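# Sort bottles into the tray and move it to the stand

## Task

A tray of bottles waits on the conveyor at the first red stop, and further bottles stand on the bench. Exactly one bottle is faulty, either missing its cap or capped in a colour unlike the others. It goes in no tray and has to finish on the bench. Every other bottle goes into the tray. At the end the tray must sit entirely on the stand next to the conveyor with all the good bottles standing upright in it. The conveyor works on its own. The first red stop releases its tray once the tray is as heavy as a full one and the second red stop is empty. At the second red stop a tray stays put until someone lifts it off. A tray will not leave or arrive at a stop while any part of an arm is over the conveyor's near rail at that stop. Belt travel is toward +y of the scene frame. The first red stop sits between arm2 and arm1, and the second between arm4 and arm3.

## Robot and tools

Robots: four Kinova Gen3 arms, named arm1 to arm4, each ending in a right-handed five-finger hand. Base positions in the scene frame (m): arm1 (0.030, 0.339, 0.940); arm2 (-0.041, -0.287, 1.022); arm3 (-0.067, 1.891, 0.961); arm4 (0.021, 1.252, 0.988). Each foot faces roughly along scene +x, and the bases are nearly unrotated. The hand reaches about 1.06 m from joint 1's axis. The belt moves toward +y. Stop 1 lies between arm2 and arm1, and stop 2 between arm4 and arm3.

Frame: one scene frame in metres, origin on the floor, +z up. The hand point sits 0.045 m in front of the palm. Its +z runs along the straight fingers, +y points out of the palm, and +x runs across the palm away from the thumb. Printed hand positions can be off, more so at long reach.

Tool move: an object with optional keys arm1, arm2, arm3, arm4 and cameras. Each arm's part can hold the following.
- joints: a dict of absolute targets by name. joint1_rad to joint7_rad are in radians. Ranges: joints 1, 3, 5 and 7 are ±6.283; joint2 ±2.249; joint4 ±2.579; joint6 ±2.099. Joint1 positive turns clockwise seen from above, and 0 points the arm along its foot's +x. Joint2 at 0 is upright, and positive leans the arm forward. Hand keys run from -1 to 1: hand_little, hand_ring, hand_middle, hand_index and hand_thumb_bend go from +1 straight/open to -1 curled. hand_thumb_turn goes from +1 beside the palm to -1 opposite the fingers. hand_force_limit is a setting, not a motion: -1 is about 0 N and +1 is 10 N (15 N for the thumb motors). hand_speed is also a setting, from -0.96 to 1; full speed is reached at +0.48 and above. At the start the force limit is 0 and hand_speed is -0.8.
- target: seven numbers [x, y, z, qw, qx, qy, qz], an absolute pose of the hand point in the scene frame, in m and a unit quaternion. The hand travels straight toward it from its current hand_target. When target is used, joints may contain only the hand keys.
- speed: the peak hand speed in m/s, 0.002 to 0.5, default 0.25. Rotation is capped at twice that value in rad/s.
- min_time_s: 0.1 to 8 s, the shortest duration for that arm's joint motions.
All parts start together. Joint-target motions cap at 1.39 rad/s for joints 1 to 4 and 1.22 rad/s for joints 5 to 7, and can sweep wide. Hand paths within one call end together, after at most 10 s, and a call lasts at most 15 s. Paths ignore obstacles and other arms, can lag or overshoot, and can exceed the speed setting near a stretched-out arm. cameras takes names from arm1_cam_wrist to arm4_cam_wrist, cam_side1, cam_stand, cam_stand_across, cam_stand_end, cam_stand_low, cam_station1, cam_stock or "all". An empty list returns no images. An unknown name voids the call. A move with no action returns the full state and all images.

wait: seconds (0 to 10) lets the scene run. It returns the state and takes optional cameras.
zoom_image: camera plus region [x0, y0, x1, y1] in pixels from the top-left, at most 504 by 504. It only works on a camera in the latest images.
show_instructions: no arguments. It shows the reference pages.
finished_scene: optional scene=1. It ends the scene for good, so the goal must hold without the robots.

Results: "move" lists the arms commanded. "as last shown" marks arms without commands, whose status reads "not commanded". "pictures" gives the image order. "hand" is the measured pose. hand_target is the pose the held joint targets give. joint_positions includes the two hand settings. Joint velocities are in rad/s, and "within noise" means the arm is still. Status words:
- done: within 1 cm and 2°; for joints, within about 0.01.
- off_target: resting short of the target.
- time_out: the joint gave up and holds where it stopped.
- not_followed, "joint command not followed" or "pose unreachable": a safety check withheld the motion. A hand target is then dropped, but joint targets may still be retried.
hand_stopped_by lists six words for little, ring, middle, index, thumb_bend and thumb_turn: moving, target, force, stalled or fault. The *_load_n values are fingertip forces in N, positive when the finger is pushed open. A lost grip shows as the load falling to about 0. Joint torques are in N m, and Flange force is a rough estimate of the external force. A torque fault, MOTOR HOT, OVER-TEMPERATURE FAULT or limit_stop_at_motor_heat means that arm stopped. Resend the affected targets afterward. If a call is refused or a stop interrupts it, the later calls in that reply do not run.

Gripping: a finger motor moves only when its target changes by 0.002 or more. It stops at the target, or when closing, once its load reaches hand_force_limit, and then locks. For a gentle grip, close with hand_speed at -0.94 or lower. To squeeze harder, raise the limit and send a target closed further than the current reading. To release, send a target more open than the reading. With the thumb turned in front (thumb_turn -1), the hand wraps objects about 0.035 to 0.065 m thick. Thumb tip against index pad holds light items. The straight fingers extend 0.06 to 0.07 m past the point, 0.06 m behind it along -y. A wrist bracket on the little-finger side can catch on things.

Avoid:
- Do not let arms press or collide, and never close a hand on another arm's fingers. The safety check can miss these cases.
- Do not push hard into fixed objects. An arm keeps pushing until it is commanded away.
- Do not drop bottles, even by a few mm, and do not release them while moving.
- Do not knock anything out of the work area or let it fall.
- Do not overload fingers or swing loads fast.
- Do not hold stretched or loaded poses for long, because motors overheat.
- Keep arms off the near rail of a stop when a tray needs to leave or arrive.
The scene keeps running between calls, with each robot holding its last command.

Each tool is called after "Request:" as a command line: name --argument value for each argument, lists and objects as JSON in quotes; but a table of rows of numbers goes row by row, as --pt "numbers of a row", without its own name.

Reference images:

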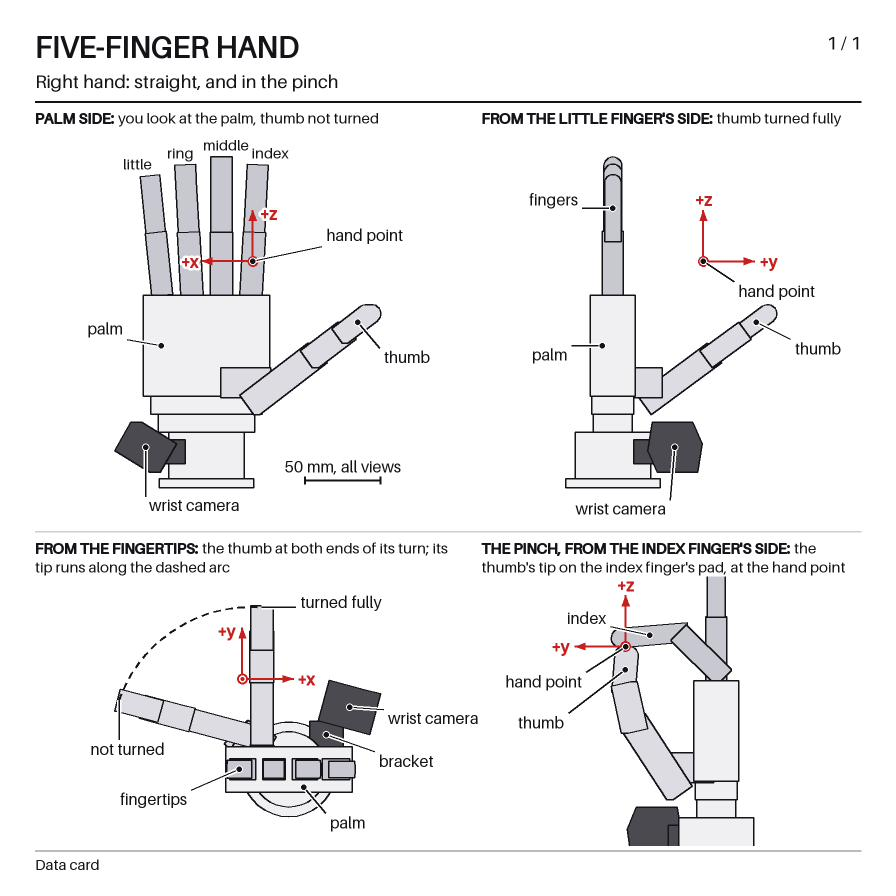

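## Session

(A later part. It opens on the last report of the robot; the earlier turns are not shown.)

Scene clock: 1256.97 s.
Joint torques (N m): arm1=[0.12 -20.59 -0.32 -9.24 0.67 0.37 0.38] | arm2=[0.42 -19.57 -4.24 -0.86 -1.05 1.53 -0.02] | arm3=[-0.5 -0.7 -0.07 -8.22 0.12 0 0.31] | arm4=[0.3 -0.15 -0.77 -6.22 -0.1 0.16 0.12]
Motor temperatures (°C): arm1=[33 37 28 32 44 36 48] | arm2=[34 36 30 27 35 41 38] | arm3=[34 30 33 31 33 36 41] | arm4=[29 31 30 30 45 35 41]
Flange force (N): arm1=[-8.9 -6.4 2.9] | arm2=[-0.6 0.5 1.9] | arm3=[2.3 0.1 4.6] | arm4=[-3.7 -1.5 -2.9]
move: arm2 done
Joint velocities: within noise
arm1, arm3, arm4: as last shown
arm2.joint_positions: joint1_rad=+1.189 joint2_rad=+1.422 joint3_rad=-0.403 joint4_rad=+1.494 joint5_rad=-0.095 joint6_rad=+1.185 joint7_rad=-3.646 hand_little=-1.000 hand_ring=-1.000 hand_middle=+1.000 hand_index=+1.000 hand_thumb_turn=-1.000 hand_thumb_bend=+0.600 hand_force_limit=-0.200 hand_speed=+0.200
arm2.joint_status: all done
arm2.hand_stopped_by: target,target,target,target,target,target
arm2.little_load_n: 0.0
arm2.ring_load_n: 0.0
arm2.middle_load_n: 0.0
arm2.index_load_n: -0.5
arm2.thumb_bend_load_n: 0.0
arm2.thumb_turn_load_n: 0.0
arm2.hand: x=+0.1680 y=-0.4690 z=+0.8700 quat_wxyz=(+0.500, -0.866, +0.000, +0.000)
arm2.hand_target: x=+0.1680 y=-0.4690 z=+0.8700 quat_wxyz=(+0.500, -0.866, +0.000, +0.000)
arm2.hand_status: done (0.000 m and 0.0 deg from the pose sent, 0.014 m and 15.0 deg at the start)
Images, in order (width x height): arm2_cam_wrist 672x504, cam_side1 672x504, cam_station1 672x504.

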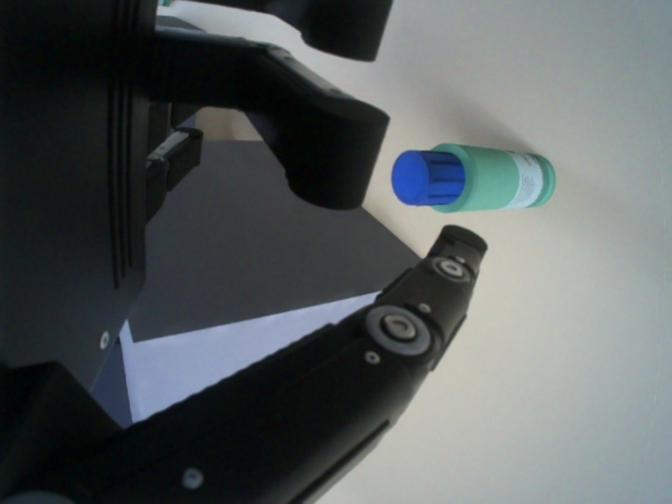

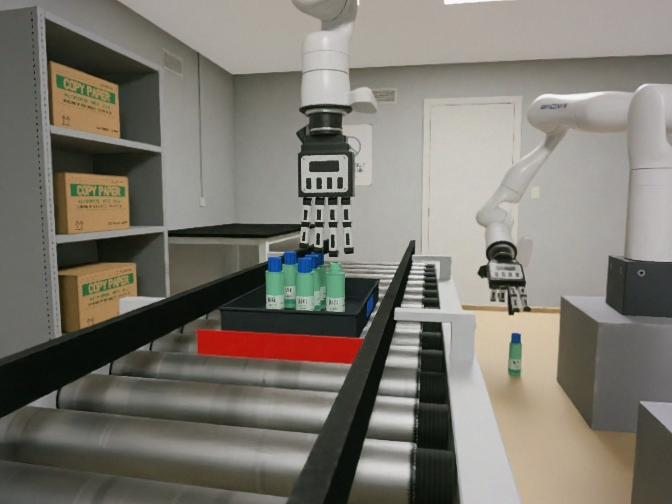

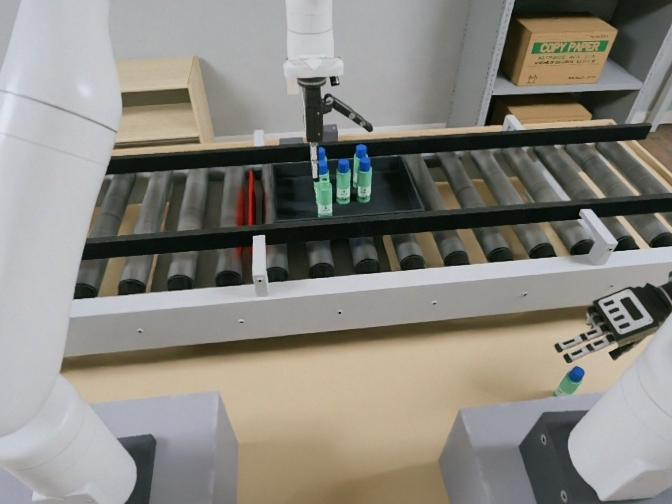

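Request:
move --arm2 '{"target": [0.170, -0.465, 0.783, 0.5, -0.866, 0, 0], "speed": 0.07}' --cameras '["arm2_cam_wrist", "cam_side1", "cam_station1"]'

Request:
move --arm2 '{"joints": {"hand_index": 0.34, "hand_middle": 0.34, "hand_speed": -0.7}}' --cameras '["arm2_cam_wrist", "cam_side1", "cam_station1"]'

Request:
zoom_image --camera "cam_side1" --region '[470, 280, 560, 390]'

Request:
zoom_image --camera "cam_station1" --region '[520, 290, 640, 410]'

Scene clock: 1275.40 s.
Joint torques (N m): arm1=[0.09 -20.59 -0.28 -9.22 0.71 0.32 0.33] | arm2=[0.43 -19.7 -4.07 -0.48 -1.01 1.56 -0.05] | arm3=[-0.48 -0.74 0.07 -8.17 0.09 -0.01 0.27] | arm4=[0.32 -0.16 -0.75 -6.2 -0.1 0.21 0.04]
Motor temperatures (°C): arm1=[33 37 28 32 44 36 48] | arm2=[34 36 30 27 35 41 38] | arm3=[34 30 33 31 33 36 41] | arm4=[29 31 30 30 45 35 41]
Flange force (N): arm1=[-8.8 -6.2 2.7] | arm2=[-0.7 0.2 1.8] | arm3=[2.2 0.3 4.4] | arm4=[-3.8 -1.7 -2.8]
move: arm2 done
Joint velocities: within noise
arm1, arm3, arm4: as last shown
arm2.joint_positions: joint1_rad=+1.161 joint2_rad=+1.617 joint3_rad=-0.375 joint4_rad=+1.327 joint5_rad=-0.066 joint6_rad=+1.164 joint7_rad=-3.608 hand_little=-1.000 hand_ring=-1.000 hand_middle=+1.000 hand_index=+1.000 hand_thumb_turn=-1.000 hand_thumb_bend=+0.600 hand_force_limit=-0.200 hand_speed=+0.200
arm2.joint_status: not commanded
arm2.hand_stopped_by: target,target,target,target,target,target
arm2.little_load_n: 0.0
arm2.ring_load_n: 0.0
arm2.middle_load_n: 0.0
arm2.index_load_n: 0.0
arm2.thumb_bend_load_n: 0.0
arm2.thumb_turn_load_n: 0.0
arm2.hand: x=+0.1700 y=-0.4650 z=+0.7830 quat_wxyz=(+0.500, -0.866, +0.000, +0.000)
arm2.hand_target: x=+0.1700 y=-0.4650 z=+0.7830 quat_wxyz=(+0.500, -0.866, +0.000, +0.000)
arm2.hand_status: done (0.000 m and 0.0 deg from the pose sent, 0.087 m and 0.0 deg at the start)
Images, in order (width x height): arm2_cam_wrist 672x504, cam_side1 672x504, cam_station1 672x504.

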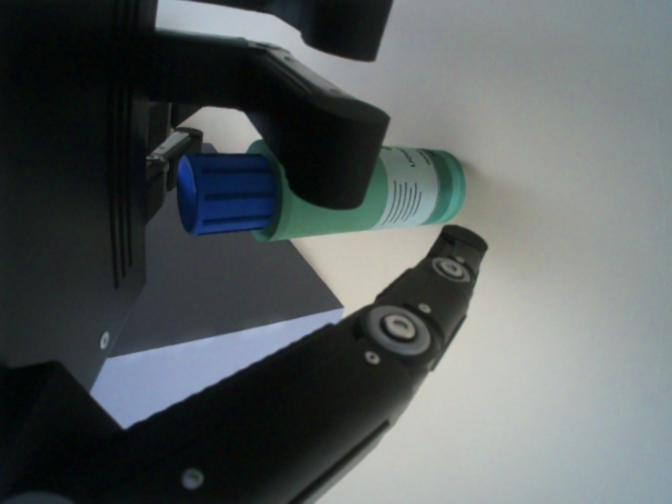

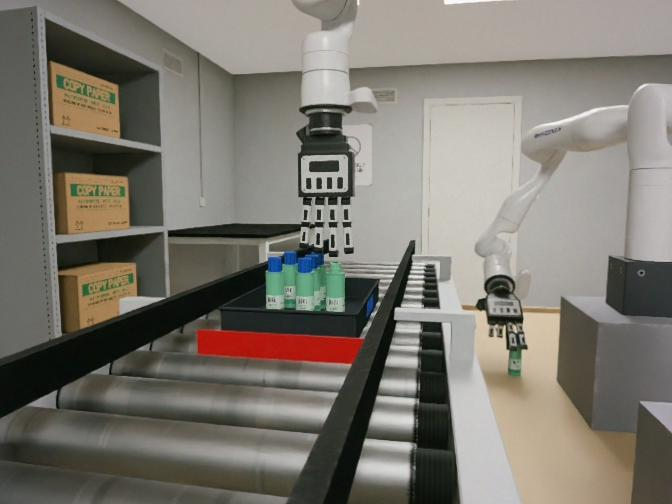

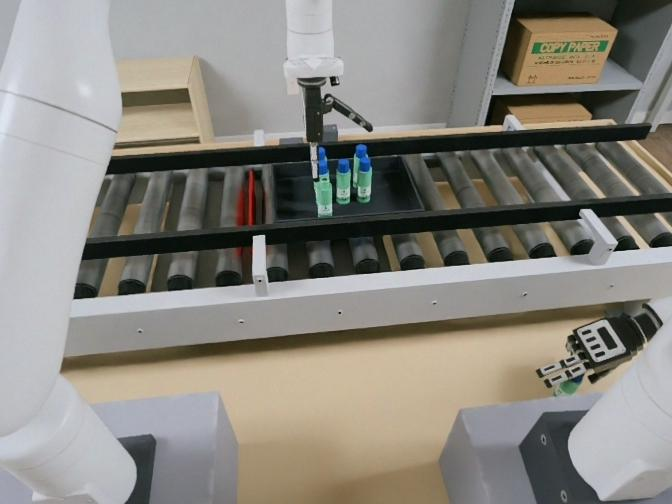

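Scene clock: 1276.67 s.
Joint torques (N m): arm1=[0.05 -20.57 -0.23 -9.31 0.68 0.44 0.41] | arm2=[0.43 -19.68 -4.06 -0.56 -0.97 1.54 -0.03] | arm3=[-0.52 -0.66 0.05 -8.18 0.12 0.02 0.37] | arm4=[0.29 -0.15 -0.76 -6.28 -0.13 0.26 0.12]
Motor temperatures (°C): arm1=[33 37 28 32 44 36 48] | arm2=[34 36 30 27 35 41 38] | arm3=[34 30 33 31 33 36 41] | arm4=[29 31 30 30 45 35 41]
Flange force (N): arm1=[-9.5 -6.7 3.1] | arm2=[-0.8 -0.1 1.8] | arm3=[2.4 0.7 4.5] | arm4=[-3.7 -1.5 -2.3]
move: arm2 done
Joint velocities: within noise
arm1, arm3, arm4: as last shown
arm2.joint_positions: joint1_rad=+1.161 joint2_rad=+1.617 joint3_rad=-0.375 joint4_rad=+1.327 joint5_rad=-0.066 joint6_rad=+1.164 joint7_rad=-3.608 hand_little=-1.000 hand_ring=-1.000 hand_middle=+0.340 hand_index=+0.340 hand_thumb_turn=-1.000 hand_thumb_bend=+0.600 hand_force_limit=-0.200 hand_speed=-0.700
arm2.joint_status: all done
arm2.hand_stopped_by: target,target,target,target,target,target
arm2.little_load_n: 0.0
arm2.ring_load_n: 0.0
arm2.middle_load_n: 0.0
arm2.index_load_n: -0.5
arm2.thumb_bend_load_n: 0.0
arm2.thumb_turn_load_n: 0.0
arm2.hand: x=+0.1700 y=-0.4650 z=+0.7830 quat_wxyz=(+0.500, -0.866, +0.000, +0.000)
arm2.hand_target: x=+0.1700 y=-0.4650 z=+0.7830 quat_wxyz=(+0.500, -0.866, +0.000, +0.000)
arm2.hand_status: not commanded
arm3.little_load_n: -0.5
Images, in order (width x height): arm2_cam_wrist 672x504, cam_side1 672x504, cam_station1 672x504.

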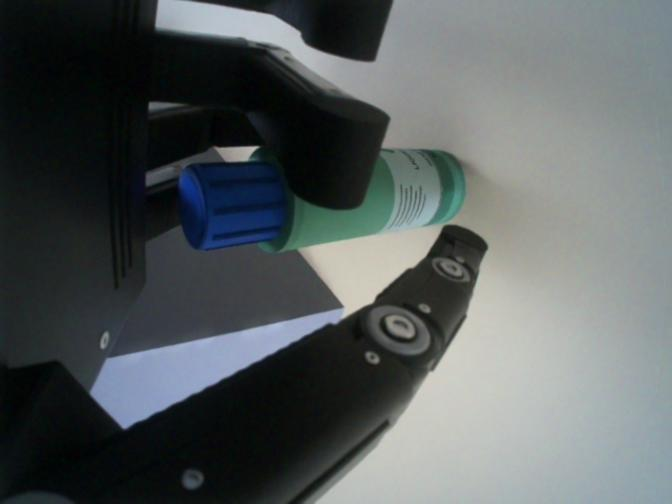

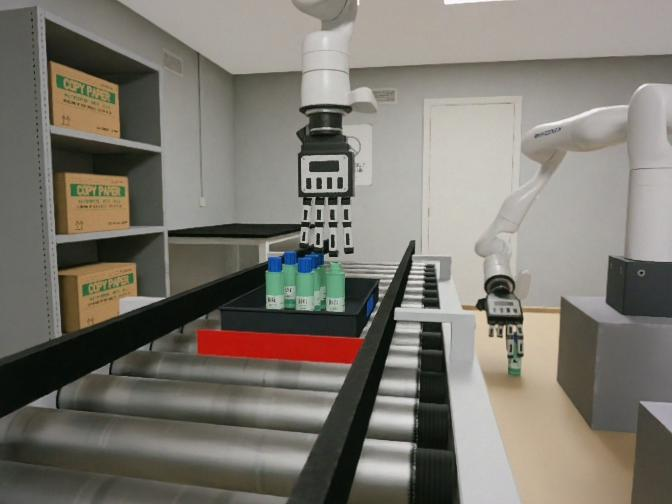

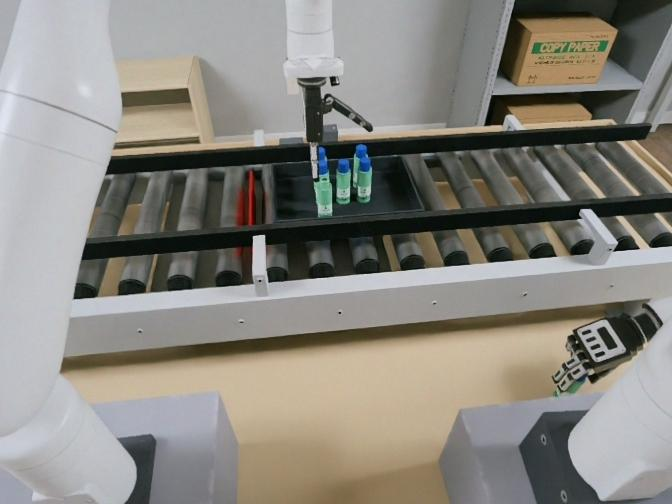

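Scaled by 4.582 from the camera's image (finer frame: 960x720).

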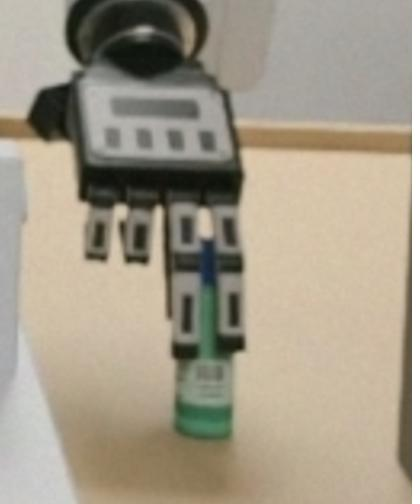

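Scaled by 4.200 from the camera's image (finer frame: 960x720).

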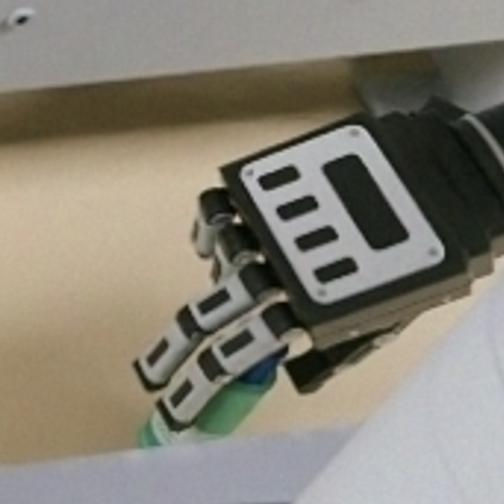

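Request:
move --arm2 '{"joints": {"hand_index": 1, "hand_middle": 1, "hand_speed": -0.7}}'

Request:
move --arm2 '{"target": [0.170, -0.460, 0.865, 0.5878, -0.809, 0, 0], "speed": 0.12}' --cameras '["arm2_cam_wrist", "cam_side1", "cam_station1"]'

Request:
zoom_image --camera "cam_side1" --region '[470, 280, 560, 390]'

Request:
zoom_image --camera "cam_station1" --region '[520, 290, 640, 410]'

Scene clock: 1381.80 s.
Joint torques (N m): arm1=[0.09 -20.59 -0.37 -9.28 0.7 0.36 0.38] | arm2=[0.41 -19.71 -4.04 -0.52 -0.97 1.54 -0.01] | arm3=[-0.55 -0.71 -0.06 -8.18 0.04 0.05 0.25] | arm4=[0.33 -0.26 -0.74 -6.16 -0.15 0.18 0.17]
Motor temperatures (°C): arm1=[33 37 28 32 44 36 48] | arm2=[34 35 30 27 35 41 38] | arm3=[34 30 33 31 33 36 41] | arm4=[29 31 30 30 45 35 41]
Flange force (N): arm1=[-9.1 -6.5 2.9] | arm2=[-0.7 0.1 1.8] | arm3=[2.1 -0.2 4.6] | arm4=[-3.9 -1.3 -3.2]
move: arm2 done
Joint velocities: within noise
arm1, arm3, arm4: as last shown
arm2.joint_positions: joint1_rad=+1.161 joint2_rad=+1.617 joint3_rad=-0.375 joint4_rad=+1.327 joint5_rad=-0.066 joint6_rad=+1.164 joint7_rad=-3.608 hand_little=-1.000 hand_ring=-1.000 hand_middle=+1.000 hand_index=+1.000 hand_thumb_turn=-1.000 hand_thumb_bend=+0.600 hand_force_limit=-0.200 hand_speed=-0.700
arm2.joint_status: all done
arm2.hand_stopped_by: target,target,target,target,target,target
arm2.little_load_n: 0.5
arm2.ring_load_n: 0.0
arm2.middle_load_n: 0.0
arm2.index_load_n: 0.0
arm2.thumb_bend_load_n: 0.0
arm2.thumb_turn_load_n: 0.0
arm2.hand: x=+0.1700 y=-0.4650 z=+0.7830 quat_wxyz=(+0.500, -0.866, +0.000, +0.000)
arm2.hand_target: x=+0.1700 y=-0.4650 z=+0.7830 quat_wxyz=(+0.500, -0.866, +0.000, +0.000)
arm2.hand_status: not commanded
arm3.little_load_n: 0.0
pictures: none

Scene clock: 1383.20 s.
Joint torques (N m): arm1=[0.2 -20.59 -0.22 -9.32 0.69 0.29 0.43] | arm2=[0.41 -20.22 -4.29 -0.94 -1.15 1.75 -0.03] | arm3=[-0.54 -0.69 0 -8.2 0.09 0 0.27] | arm4=[0.28 -0.29 -0.74 -6.11 -0.07 0.18 0.1]
Motor temperatures (°C): arm1=[33 37 28 32 44 36 48] | arm2=[34 35 30 27 35 41 38] | arm3=[34 30 33 31 33 36 41] | arm4=[29 31 30 30 45 35 41]
Flange force (N): arm1=[-9.0 -6.7 2.8] | arm2=[-0.6 0.8 1.7] | arm3=[2.3 0.1 4.5] | arm4=[-4.1 -1.3 -3.4]
move: arm2 done
Joint velocities: within noise
arm1, arm3, arm4: as last shown
arm2.joint_positions: joint1_rad=+1.200 joint2_rad=+1.581 joint3_rad=-0.413 joint4_rad=+1.268 joint5_rad=-0.123 joint6_rad=+1.454 joint7_rad=-3.625 hand_little=-1.000 hand_ring=-1.000 hand_middle=+1.000 hand_index=+1.000 hand_thumb_turn=-1.000 hand_thumb_bend=+0.600 hand_force_limit=-0.200 hand_speed=-0.700
arm2.joint_status: not commanded
arm2.hand_stopped_by: target,target,target,target,target,target
arm2.little_load_n: 0.0
arm2.ring_load_n: 0.0
arm2.middle_load_n: 0.0
arm2.index_load_n: 0.0
arm2.thumb_bend_load_n: 0.0
arm2.thumb_turn_load_n: 0.0
arm2.hand: x=+0.1700 y=-0.4600 z=+0.8650 quat_wxyz=(+0.588, -0.809, +0.000, +0.000)
arm2.hand_target: x=+0.1700 y=-0.4600 z=+0.8650 quat_wxyz=(+0.588, -0.809, +0.000, +0.000)
arm2.hand_status: done (0.000 m and 0.0 deg from the pose sent, 0.082 m and 12.0 deg at the start)
arm3.middle_load_n: -0.5
Images, in order (width x height): arm2_cam_wrist 672x504, cam_side1 672x504, cam_station1 672x504.

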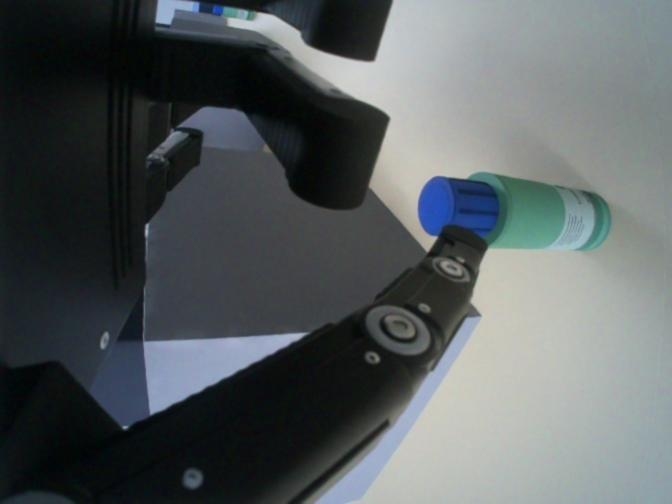

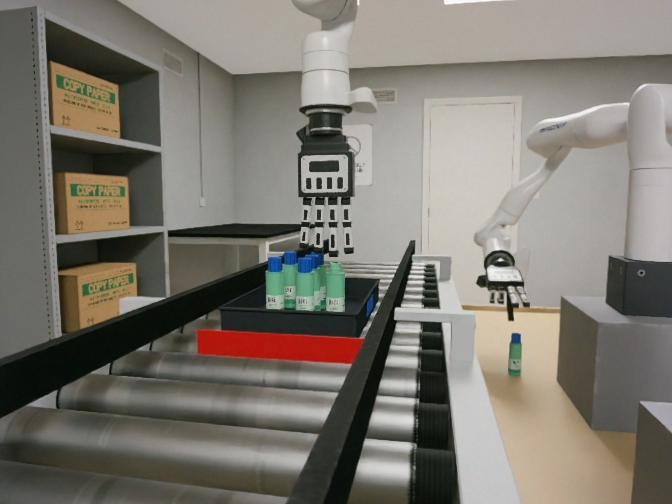

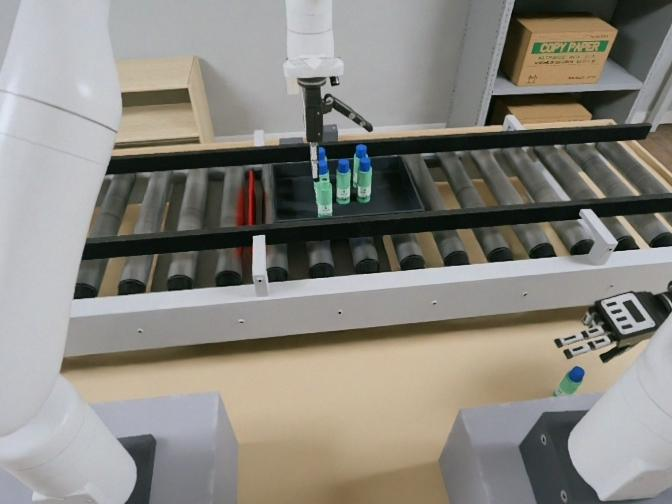

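Scaled by 4.582 from the camera's image (finer frame: 960x720).

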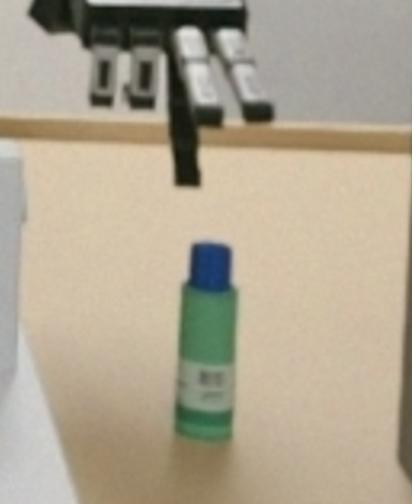

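Scaled by 4.200 from the camera's image (finer frame: 960x720).

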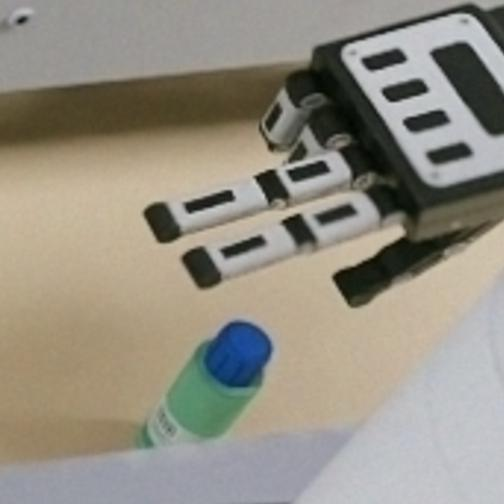

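Request:
move --arm2 '{"target": [0.172, -0.461, 0.796, 0.5878, -0.809, 0, 0], "speed": 0.07}' --cameras '["arm2_cam_wrist"]'

Request:
move --arm2 '{"joints": {"hand_index": 0.2, "hand_middle": 0.2, "hand_speed": -0.7}}' --cameras '["arm2_cam_wrist", "cam_side1", "cam_station1"]'

Request:
zoom_image --camera "cam_side1" --region '[470, 280, 560, 390]'

Request:
zoom_image --camera "cam_station1" --region '[520, 290, 640, 410]'

Scene clock: 1400.60 s.
Joint torques (N m): arm1=[0.16 -20.62 -0.15 -9.35 0.74 0.4 0.43] | arm2=[0.38 -20.17 -3.96 -1.04 -1.07 1.8 -0.01] | arm3=[-0.58 -0.69 -0.1 -8.12 0.06 0.06 0.28] | arm4=[0.32 -0.18 -0.73 -6.29 -0.12 0.11 0.11]
Motor temperatures (°C): arm1=[33 37 28 32 44 36 48] | arm2=[34 35 30 27 35 41 38] | arm3=[34 30 33 31 33 36 41] | arm4=[29 31 30 30 45 35 41]
Flange force (N): arm1=[-9.4 -6.9 3.2] | arm2=[-0.8 0.1 1.8] | arm3=[2.1 -0.2 4.4] | arm4=[-3.6 -1.5 -2.8]
move: arm2 done
Joint velocities: within noise
arm1.joint_positions: joint1_rad=+0.573 joint2_rad=+0.799 joint3_rad=-0.010 joint4_rad=+1.015 joint5_rad=+0.000 joint6_rad=+1.326 joint7_rad=-4.179 hand_little=+1.000 hand_ring=+1.000 hand_middle=+1.000 hand_index=+1.000 hand_thumb_turn=-1.000 hand_thumb_bend=+1.000 hand_force_limit=+0.000 hand_speed=+0.200
arm1.joint_status: not commanded
arm1.hand_stopped_by: target,target,target,target,target,target
arm1.little_load_n: 0.0
arm1.ring_load_n: 0.0
arm1.middle_load_n: 0.0
arm1.index_load_n: 0.0
arm1.thumb_bend_load_n: 0.0
arm1.thumb_turn_load_n: 0.0
arm1.hand: x=+0.5100 y=-0.0497 z=+1.1200 quat_wxyz=(+0.000, -1.000, +0.000, +0.000)
arm1.hand_target: x=+0.5100 y=-0.0497 z=+1.1200 quat_wxyz=(+0.000, -1.000, +0.000, +0.000)
arm1.hand_status: not commanded
arm2.joint_positions: joint1_rad=+1.171 joint2_rad=+1.742 joint3_rad=-0.394 joint4_rad=+1.081 joint5_rad=-0.101 joint6_rad=+1.485 joint7_rad=-3.594 hand_little=-1.000 hand_ring=-1.000 hand_middle=+1.000 hand_index=+1.000 hand_thumb_turn=-1.000 hand_thumb_bend=+0.600 hand_force_limit=-0.200 hand_speed=-0.700
arm2.joint_status: not commanded
arm2.hand_stopped_by: target,target,target,target,target,target
arm2.little_load_n: 0.0
arm2.ring_load_n: 0.0
arm2.middle_load_n: 0.0
arm2.index_load_n: 0.0
arm2.thumb_bend_load_n: 0.0
arm2.thumb_turn_load_n: 0.0
arm2.hand: x=+0.1720 y=-0.4610 z=+0.7960 quat_wxyz=(+0.588, -0.809, +0.000, +0.000)
arm2.hand_target: x=+0.1720 y=-0.4610 z=+0.7960 quat_wxyz=(+0.588, -0.809, +0.000, +0.000)
arm2.hand_status: done (0.000 m and 0.0 deg from the pose sent, 0.069 m and 0.0 deg at the start)
arm3.joint_positions: joint1_rad=+0.362 joint2_rad=-0.324 joint3_rad=-0.101 joint4_rad=+1.473 joint5_rad=-0.008 joint6_rad=+2.069 joint7_rad=-1.880 hand_little=+1.000 hand_ring=+1.000 hand_middle=+1.000 hand_index=+1.000 hand_thumb_turn=+1.000 hand_thumb_bend=+1.000 hand_force_limit=+0.000 hand_speed=-0.800
arm3.joint_status: not commanded
arm3.hand_stopped_by: target,target,target,target,target,target
arm3.little_load_n: 0.0
arm3.ring_load_n: 0.0
arm3.middle_load_n: 0.0
arm3.index_load_n: 0.0
arm3.thumb_bend_load_n: 0.0
arm3.thumb_turn_load_n: 0.0
arm3.hand: x=+0.1108 y=+1.8705 z=+1.4476 quat_wxyz=(+0.039, -0.300, -0.953, +0.013)
arm3.hand_target: x=+0.1108 y=+1.8705 z=+1.4476 quat_wxyz=(+0.039, -0.300, -0.953, +0.013)
arm3.hand_status: not commanded
arm4.joint_positions: joint1_rad=+0.421 joint2_rad=-0.440 joint3_rad=-0.080 joint4_rad=+1.467 joint5_rad=+0.009 joint6_rad=+2.000 joint7_rad=-1.939 hand_little=+1.000 hand_ring=+1.000 hand_middle=+1.000 hand_index=+1.000 hand_thumb_turn=+1.000 hand_thumb_bend=+1.000 hand_force_limit=+0.000 hand_speed=-0.800
arm4.joint_status: not commanded
arm4.hand_stopped_by: target,target,target,target,target,target
arm4.little_load_n: 0.0
arm4.ring_load_n: 0.0
arm4.middle_load_n: 0.0
arm4.index_load_n: 0.0
arm4.thumb_bend_load_n: 0.0
arm4.thumb_turn_load_n: 0.0
arm4.hand: x=+0.2044 y=+1.2330 z=+1.4982 quat_wxyz=(-0.051, -0.285, -0.957, +0.011)
arm4.hand_target: x=+0.2044 y=+1.2330 z=+1.4982 quat_wxyz=(-0.051, -0.285, -0.957, +0.011)
arm4.hand_status: not commanded
Images, in order (width x height): arm2_cam_wrist 672x504.

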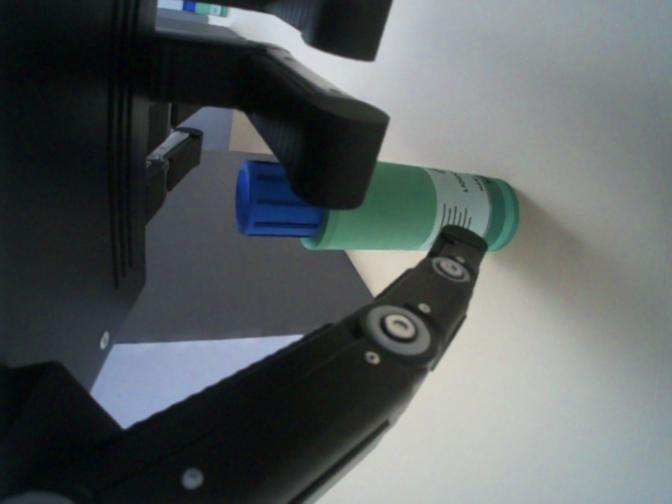

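Scene clock: 1402.03 s.
Joint torques (N m): arm1=[0.13 -20.59 -0.19 -9.25 0.72 0.41 0.42] | arm2=[0.43 -20.22 -3.93 -1.08 -1.07 1.76 -0.07] | arm3=[-0.45 -0.72 -0.01 -8.22 0.06 0.01 0.32] | arm4=[0.25 -0.15 -0.73 -6.26 -0.07 0.21 0.1]
Motor temperatures (°C): arm1=[33 37 28 32 44 36 48] | arm2=[34 35 30 27 35 41 38] | arm3=[34 30 33 31 33 36 41] | arm4=[29 31 30 30 45 35 41]
Flange force (N): arm1=[-9.0 -6.6 3.0] | arm2=[-0.8 0.2 1.8] | arm3=[2.2 0.2 4.6] | arm4=[-3.6 -1.4 -2.6]
move: arm2 done
Joint velocities: within noise
arm1, arm3, arm4: as last shown
arm1.index_load_n: 0.5
arm2.joint_positions: joint1_rad=+1.171 joint2_rad=+1.742 joint3_rad=-0.394 joint4_rad=+1.081 joint5_rad=-0.101 joint6_rad=+1.485 joint7_rad=-3.594 hand_little=-1.000 hand_ring=-1.000 hand_middle=+0.200 hand_index=+0.200 hand_thumb_turn=-1.000 hand_thumb_bend=+0.600 hand_force_limit=-0.200 hand_speed=-0.700
arm2.joint_status: all done
arm2.hand_stopped_by: target,target,target,target,target,target
arm2.little_load_n: 0.0
arm2.ring_load_n: 0.0
arm2.middle_load_n: 0.0
arm2.index_load_n: 0.0
arm2.thumb_bend_load_n: 0.0
arm2.thumb_turn_load_n: 0.0
arm2.hand: x=+0.1720 y=-0.4610 z=+0.7960 quat_wxyz=(+0.588, -0.809, +0.000, +0.000)
arm2.hand_target: x=+0.1720 y=-0.4610 z=+0.7960 quat_wxyz=(+0.588, -0.809, +0.000, +0.000)
arm2.hand_status: not commanded
Images, in order (width x height): arm2_cam_wrist 672x504, cam_side1 672x504, cam_station1 672x504.

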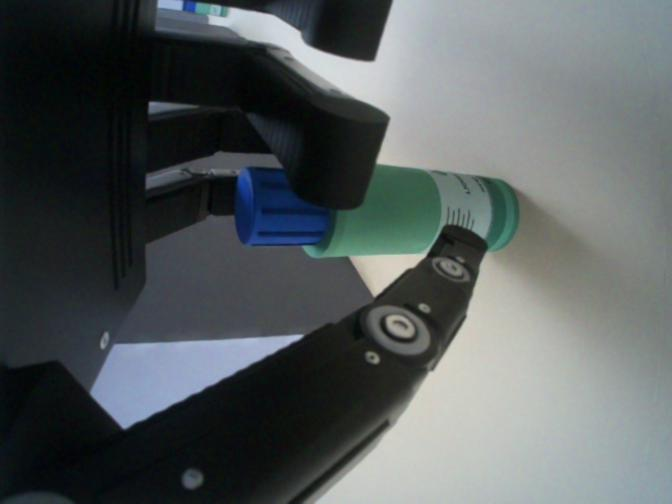

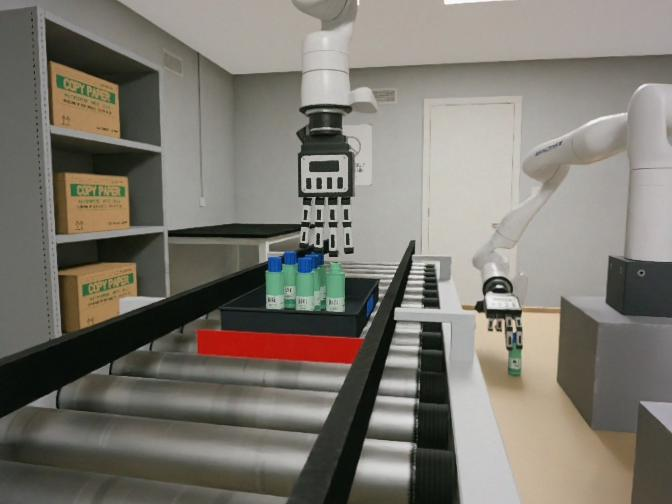

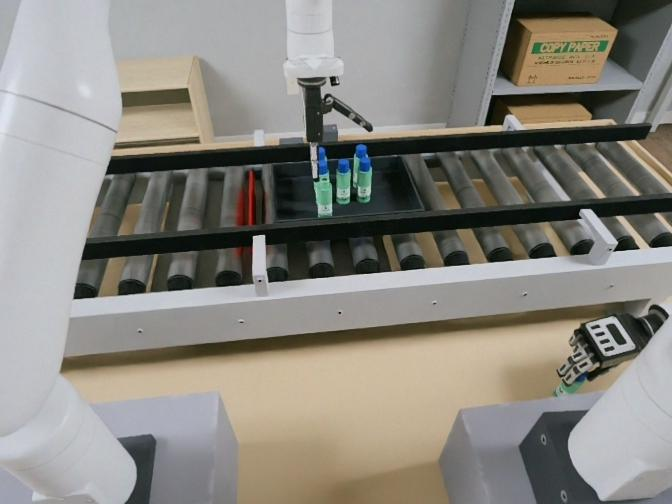

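Scaled by 4.582 from the camera's image (finer frame: 960x720).

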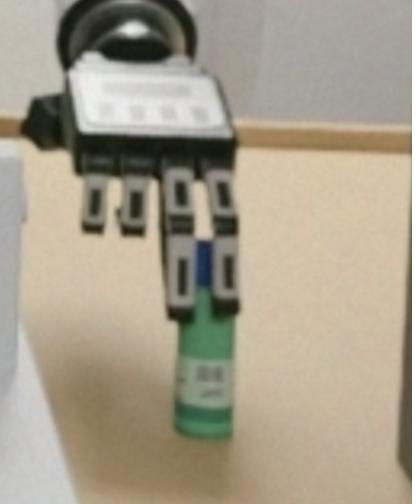

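Scaled by 4.200 from the camera's image (finer frame: 960x720).

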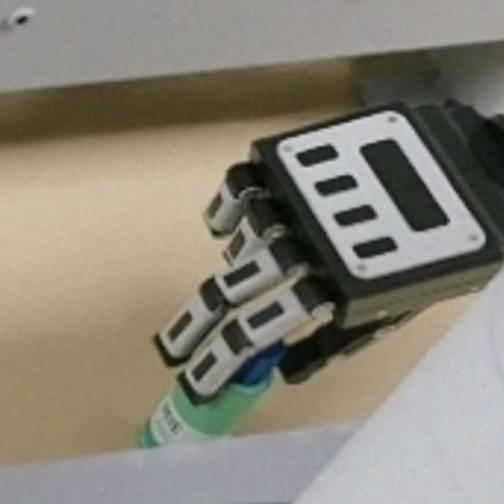

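Request:
move --arm2 '{"joints": {"hand_thumb_bend": -0.3, "hand_speed": -0.9, "hand_force_limit": -0.4}}' --cameras '["arm2_cam_wrist", "cam_side1", "cam_station1"]'

Request:
zoom_image --camera "cam_side1" --region '[470, 280, 560, 390]'

Request:
zoom_image --camera "cam_station1" --region '[520, 290, 640, 410]'

Scene clock: 1422.23 s.
Joint torques (N m): arm1=[0.09 -20.66 -0.22 -9.34 0.7 0.37 0.47] | arm2=[0.34 -20.39 -4.08 -0.88 -1.19 1.98 -0.04] | arm3=[-0.47 -0.71 0.01 -8.06 0.13 0.03 0.28] | arm4=[0.31 -0.11 -0.74 -6.3 -0.09 0.18 0.05]
Motor temperatures (°C): arm1=[33 37 28 32 44 36 48] | arm2=[34 35 30 27 35 41 38] | arm3=[34 30 33 31 33 36 41] | arm4=[29 31 30 30 45 35 41]
Flange force (N): arm1=[-9.2 -6.7 3.1] | arm2=[-0.8 1.1 1.9] | arm3=[2.1 0.3 4.0] | arm4=[-3.5 -1.7 -2.4]
move: arm2 off_target
Joint velocities: within noise
arm1, arm3, arm4: as last shown
arm1.index_load_n: 0.0
arm2.joint_positions: joint1_rad=+1.171 joint2_rad=+1.742 joint3_rad=-0.394 joint4_rad=+1.081 joint5_rad=-0.101 joint6_rad=+1.485 joint7_rad=-3.594 hand_little=-1.000 hand_ring=-1.000 hand_middle=+0.200 hand_index=+0.200 hand_thumb_turn=-1.000 hand_thumb_bend=+0.056 hand_force_limit=-0.400 hand_speed=-0.900
arm2.joint_status: hand_thumb_bend off_target (ended at +0.056, target -0.300); the others done
arm2.hand_stopped_by: target,target,target,target,force,target
arm2.little_load_n: 0.0
arm2.ring_load_n: 0.0
arm2.middle_load_n: 0.0
arm2.index_load_n: 3.0
arm2.thumb_bend_load_n: 4.5
arm2.thumb_turn_load_n: -0.5
arm2.hand: x=+0.1720 y=-0.4610 z=+0.7960 quat_wxyz=(+0.588, -0.809, +0.000, +0.000)
arm2.hand_target: x=+0.1720 y=-0.4610 z=+0.7960 quat_wxyz=(+0.588, -0.809, +0.000, +0.000)
arm2.hand_status: not commanded
arm3.thumb_bend_load_n: -0.5
Images, in order (width x height): arm2_cam_wrist 672x504, cam_side1 672x504, cam_station1 672x504.

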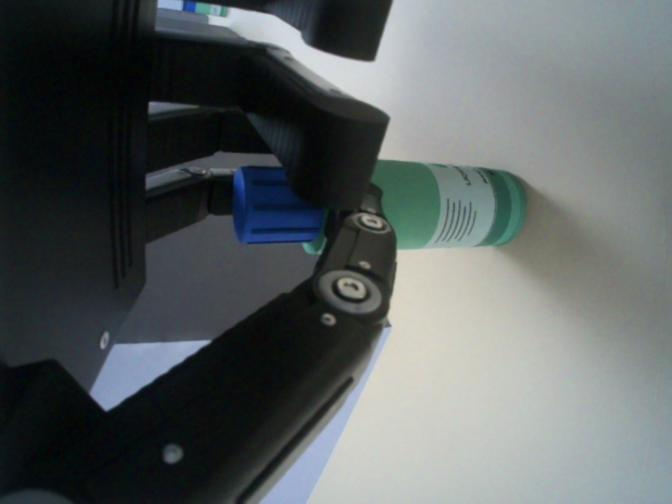

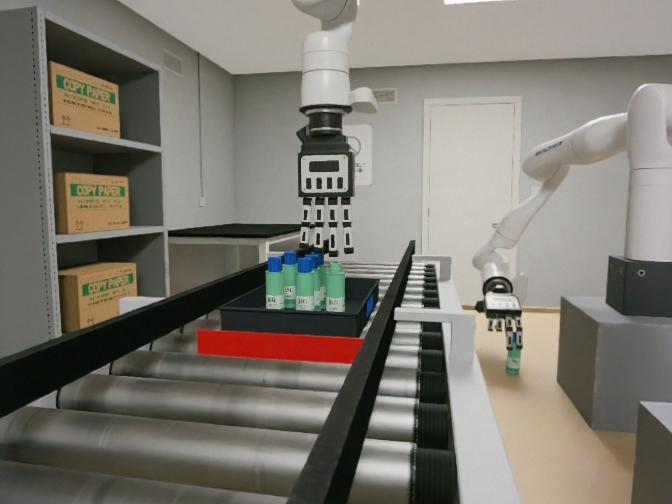

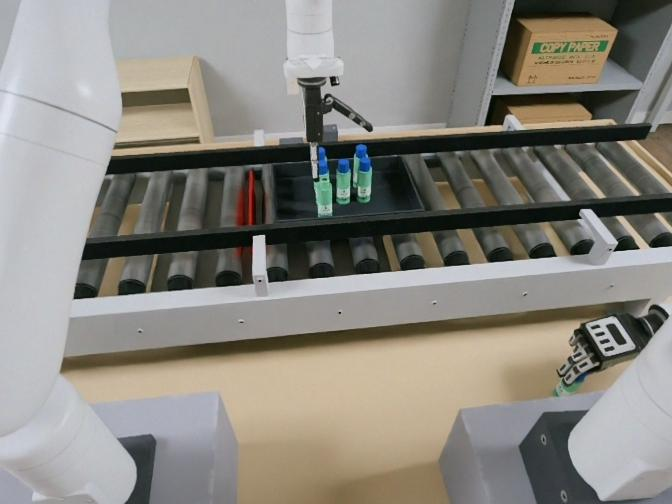

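Scaled by 4.582 from the camera's image (finer frame: 960x720).

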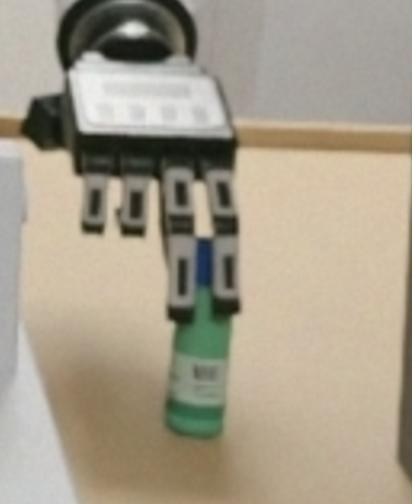

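Scaled by 4.200 from the camera's image (finer frame: 960x720).

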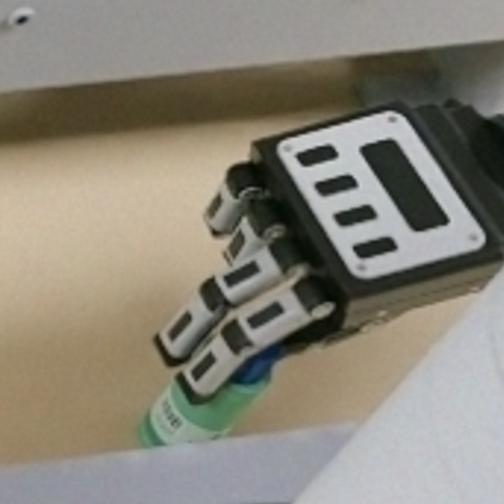

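Request:
move --arm2 '{"joints": {"hand_thumb_bend": -0.31, "hand_force_limit": 0.0}}'

Request:
move --arm2 '{"target": [0.172, -0.461, 0.85, 0.5878, -0.809, 0, 0], "speed": 0.05}' --cameras '["arm2_cam_wrist", "cam_side1", "cam_station1"]'

Request:
zoom_image --camera "cam_side1" --region '[470, 270, 560, 380]'

Request:
zoom_image --camera "cam_station1" --region '[520, 280, 640, 400]'

Scene clock: 1431.83 s.
Joint torques (N m): arm1=[0.02 -20.55 -0.2 -9.27 0.69 0.32 0.38] | arm2=[0.39 -20.38 -4.1 -0.9 -1.21 2.01 -0.04] | arm3=[-0.47 -0.56 -0.08 -8.17 0.14 0.05 0.32] | arm4=[0.26 -0.2 -0.75 -6.34 -0.11 0.17 0.15]
Motor temperatures (°C): arm1=[33 37 28 32 44 36 48] | arm2=[34 35 30 27 35 41 38] | arm3=[34 30 33 31 33 36 41] | arm4=[29 31 30 30 45 35 41]
Flange force (N): arm1=[-9.1 -6.4 2.8] | arm2=[-0.8 1.0 2.0] | arm3=[2.5 0.0 4.7] | arm4=[-3.6 -1.3 -2.4]
move: arm2 off_target
Joint velocities: within noise
arm1, arm3, arm4: as last shown
arm2.joint_positions: joint1_rad=+1.171 joint2_rad=+1.742 joint3_rad=-0.394 joint4_rad=+1.081 joint5_rad=-0.101 joint6_rad=+1.485 joint7_rad=-3.594 hand_little=-1.000 hand_ring=-1.000 hand_middle=+0.200 hand_index=+0.200 hand_thumb_turn=-1.000 hand_thumb_bend=+0.022 hand_force_limit=+0.000 hand_speed=-0.900
arm2.joint_status: hand_thumb_bend off_target (ended at +0.022, target -0.310); the others done
arm2.hand_stopped_by: target,target,target,target,force,target
arm2.little_load_n: 0.0
arm2.ring_load_n: 0.0
arm2.middle_load_n: 0.0
arm2.index_load_n: 4.5
arm2.thumb_bend_load_n: 7.5
arm2.thumb_turn_load_n: -0.5
arm2.hand: x=+0.1720 y=-0.4610 z=+0.7960 quat_wxyz=(+0.588, -0.809, +0.000, +0.000)
arm2.hand_target: x=+0.1720 y=-0.4610 z=+0.7960 quat_wxyz=(+0.588, -0.809, +0.000, +0.000)
arm2.hand_status: not commanded
arm3.thumb_bend_load_n: 0.0
pictures: none

Scene clock: 1433.40 s.
Joint torques (N m): arm1=[0.21 -20.62 -0.24 -9.36 0.72 0.41 0.37] | arm2=[0.4 -20.43 -4.34 -0.85 -1.23 1.96 -0.02] | arm3=[-0.46 -0.62 -0.05 -8.16 0.09 0.02 0.3] | arm4=[0.25 -0.17 -0.86 -6.25 -0.12 0.2 0.12]
Motor temperatures (°C): arm1=[33 37 28 32 44 36 48] | arm2=[34 35 30 27 35 41 38] | arm3=[34 30 33 31 33 36 41] | arm4=[29 31 30 30 45 35 41]
Flange force (N): arm1=[-9.4 -7.0 3.2] | arm2=[-0.6 1.3 2.0] | arm3=[2.4 0.0 4.5] | arm4=[-3.8 -1.8 -2.6]
move: arm2 done
Joint velocities: within noise
arm1, arm3, arm4: as last shown
arm2.joint_positions: joint1_rad=+1.191 joint2_rad=+1.616 joint3_rad=-0.409 joint4_rad=+1.225 joint5_rad=-0.118 joint6_rad=+1.461 joint7_rad=-3.620 hand_little=-1.000 hand_ring=-1.000 hand_middle=+0.200 hand_index=+0.200 hand_thumb_turn=-1.000 hand_thumb_bend=+0.022 hand_force_limit=+0.000 hand_speed=-0.900
arm2.joint_status: not commanded
arm2.hand_stopped_by: target,target,target,target,force,target
arm2.little_load_n: 0.0
arm2.ring_load_n: 0.0
arm2.middle_load_n: 0.0
arm2.index_load_n: 4.5
arm2.thumb_bend_load_n: 7.0
arm2.thumb_turn_load_n: -0.5
arm2.hand: x=+0.1720 y=-0.4610 z=+0.8500 quat_wxyz=(+0.588, -0.809, +0.000, +0.000)
arm2.hand_target: x=+0.1720 y=-0.4610 z=+0.8500 quat_wxyz=(+0.588, -0.809, +0.000, +0.000)
arm2.hand_status: done (0.000 m and 0.0 deg from the pose sent, 0.054 m and 0.0 deg at the start)
Images, in order (width x height): arm2_cam_wrist 672x504, cam_side1 672x504, cam_station1 672x504.

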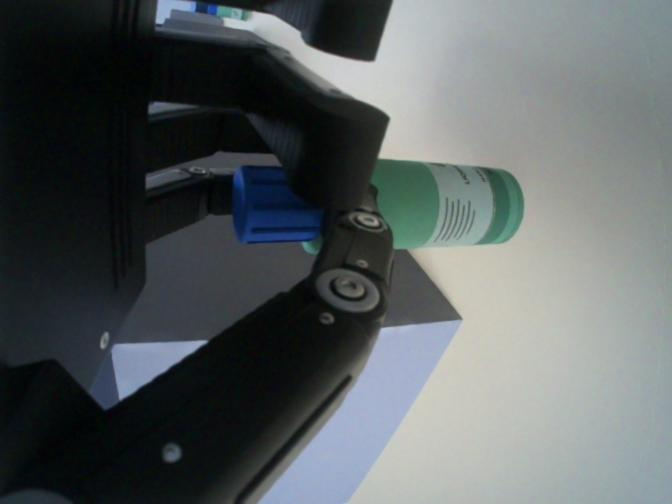

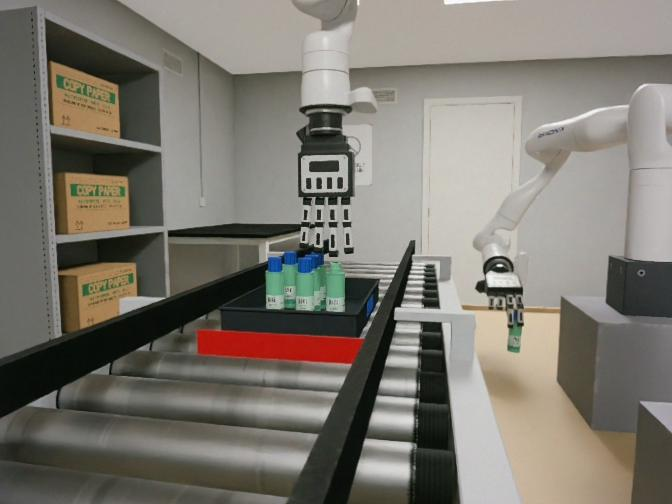

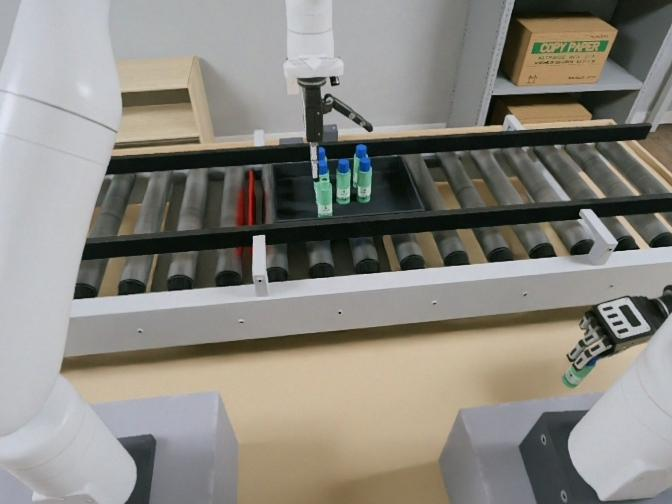

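Scaled by 4.582 from the camera's image (finer frame: 960x720).

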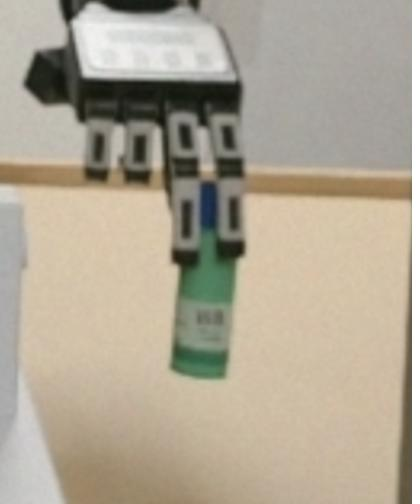

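Scaled by 4.200 from the camera's image (finer frame: 960x720).

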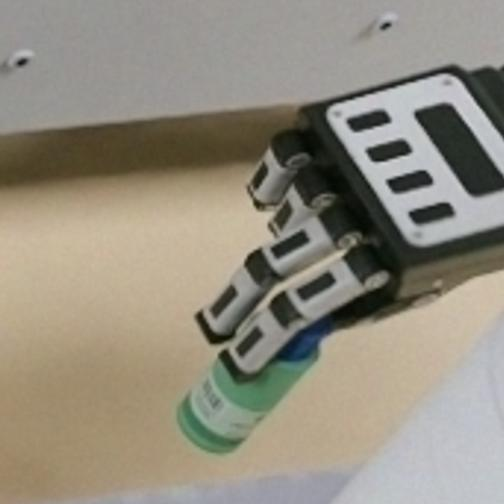

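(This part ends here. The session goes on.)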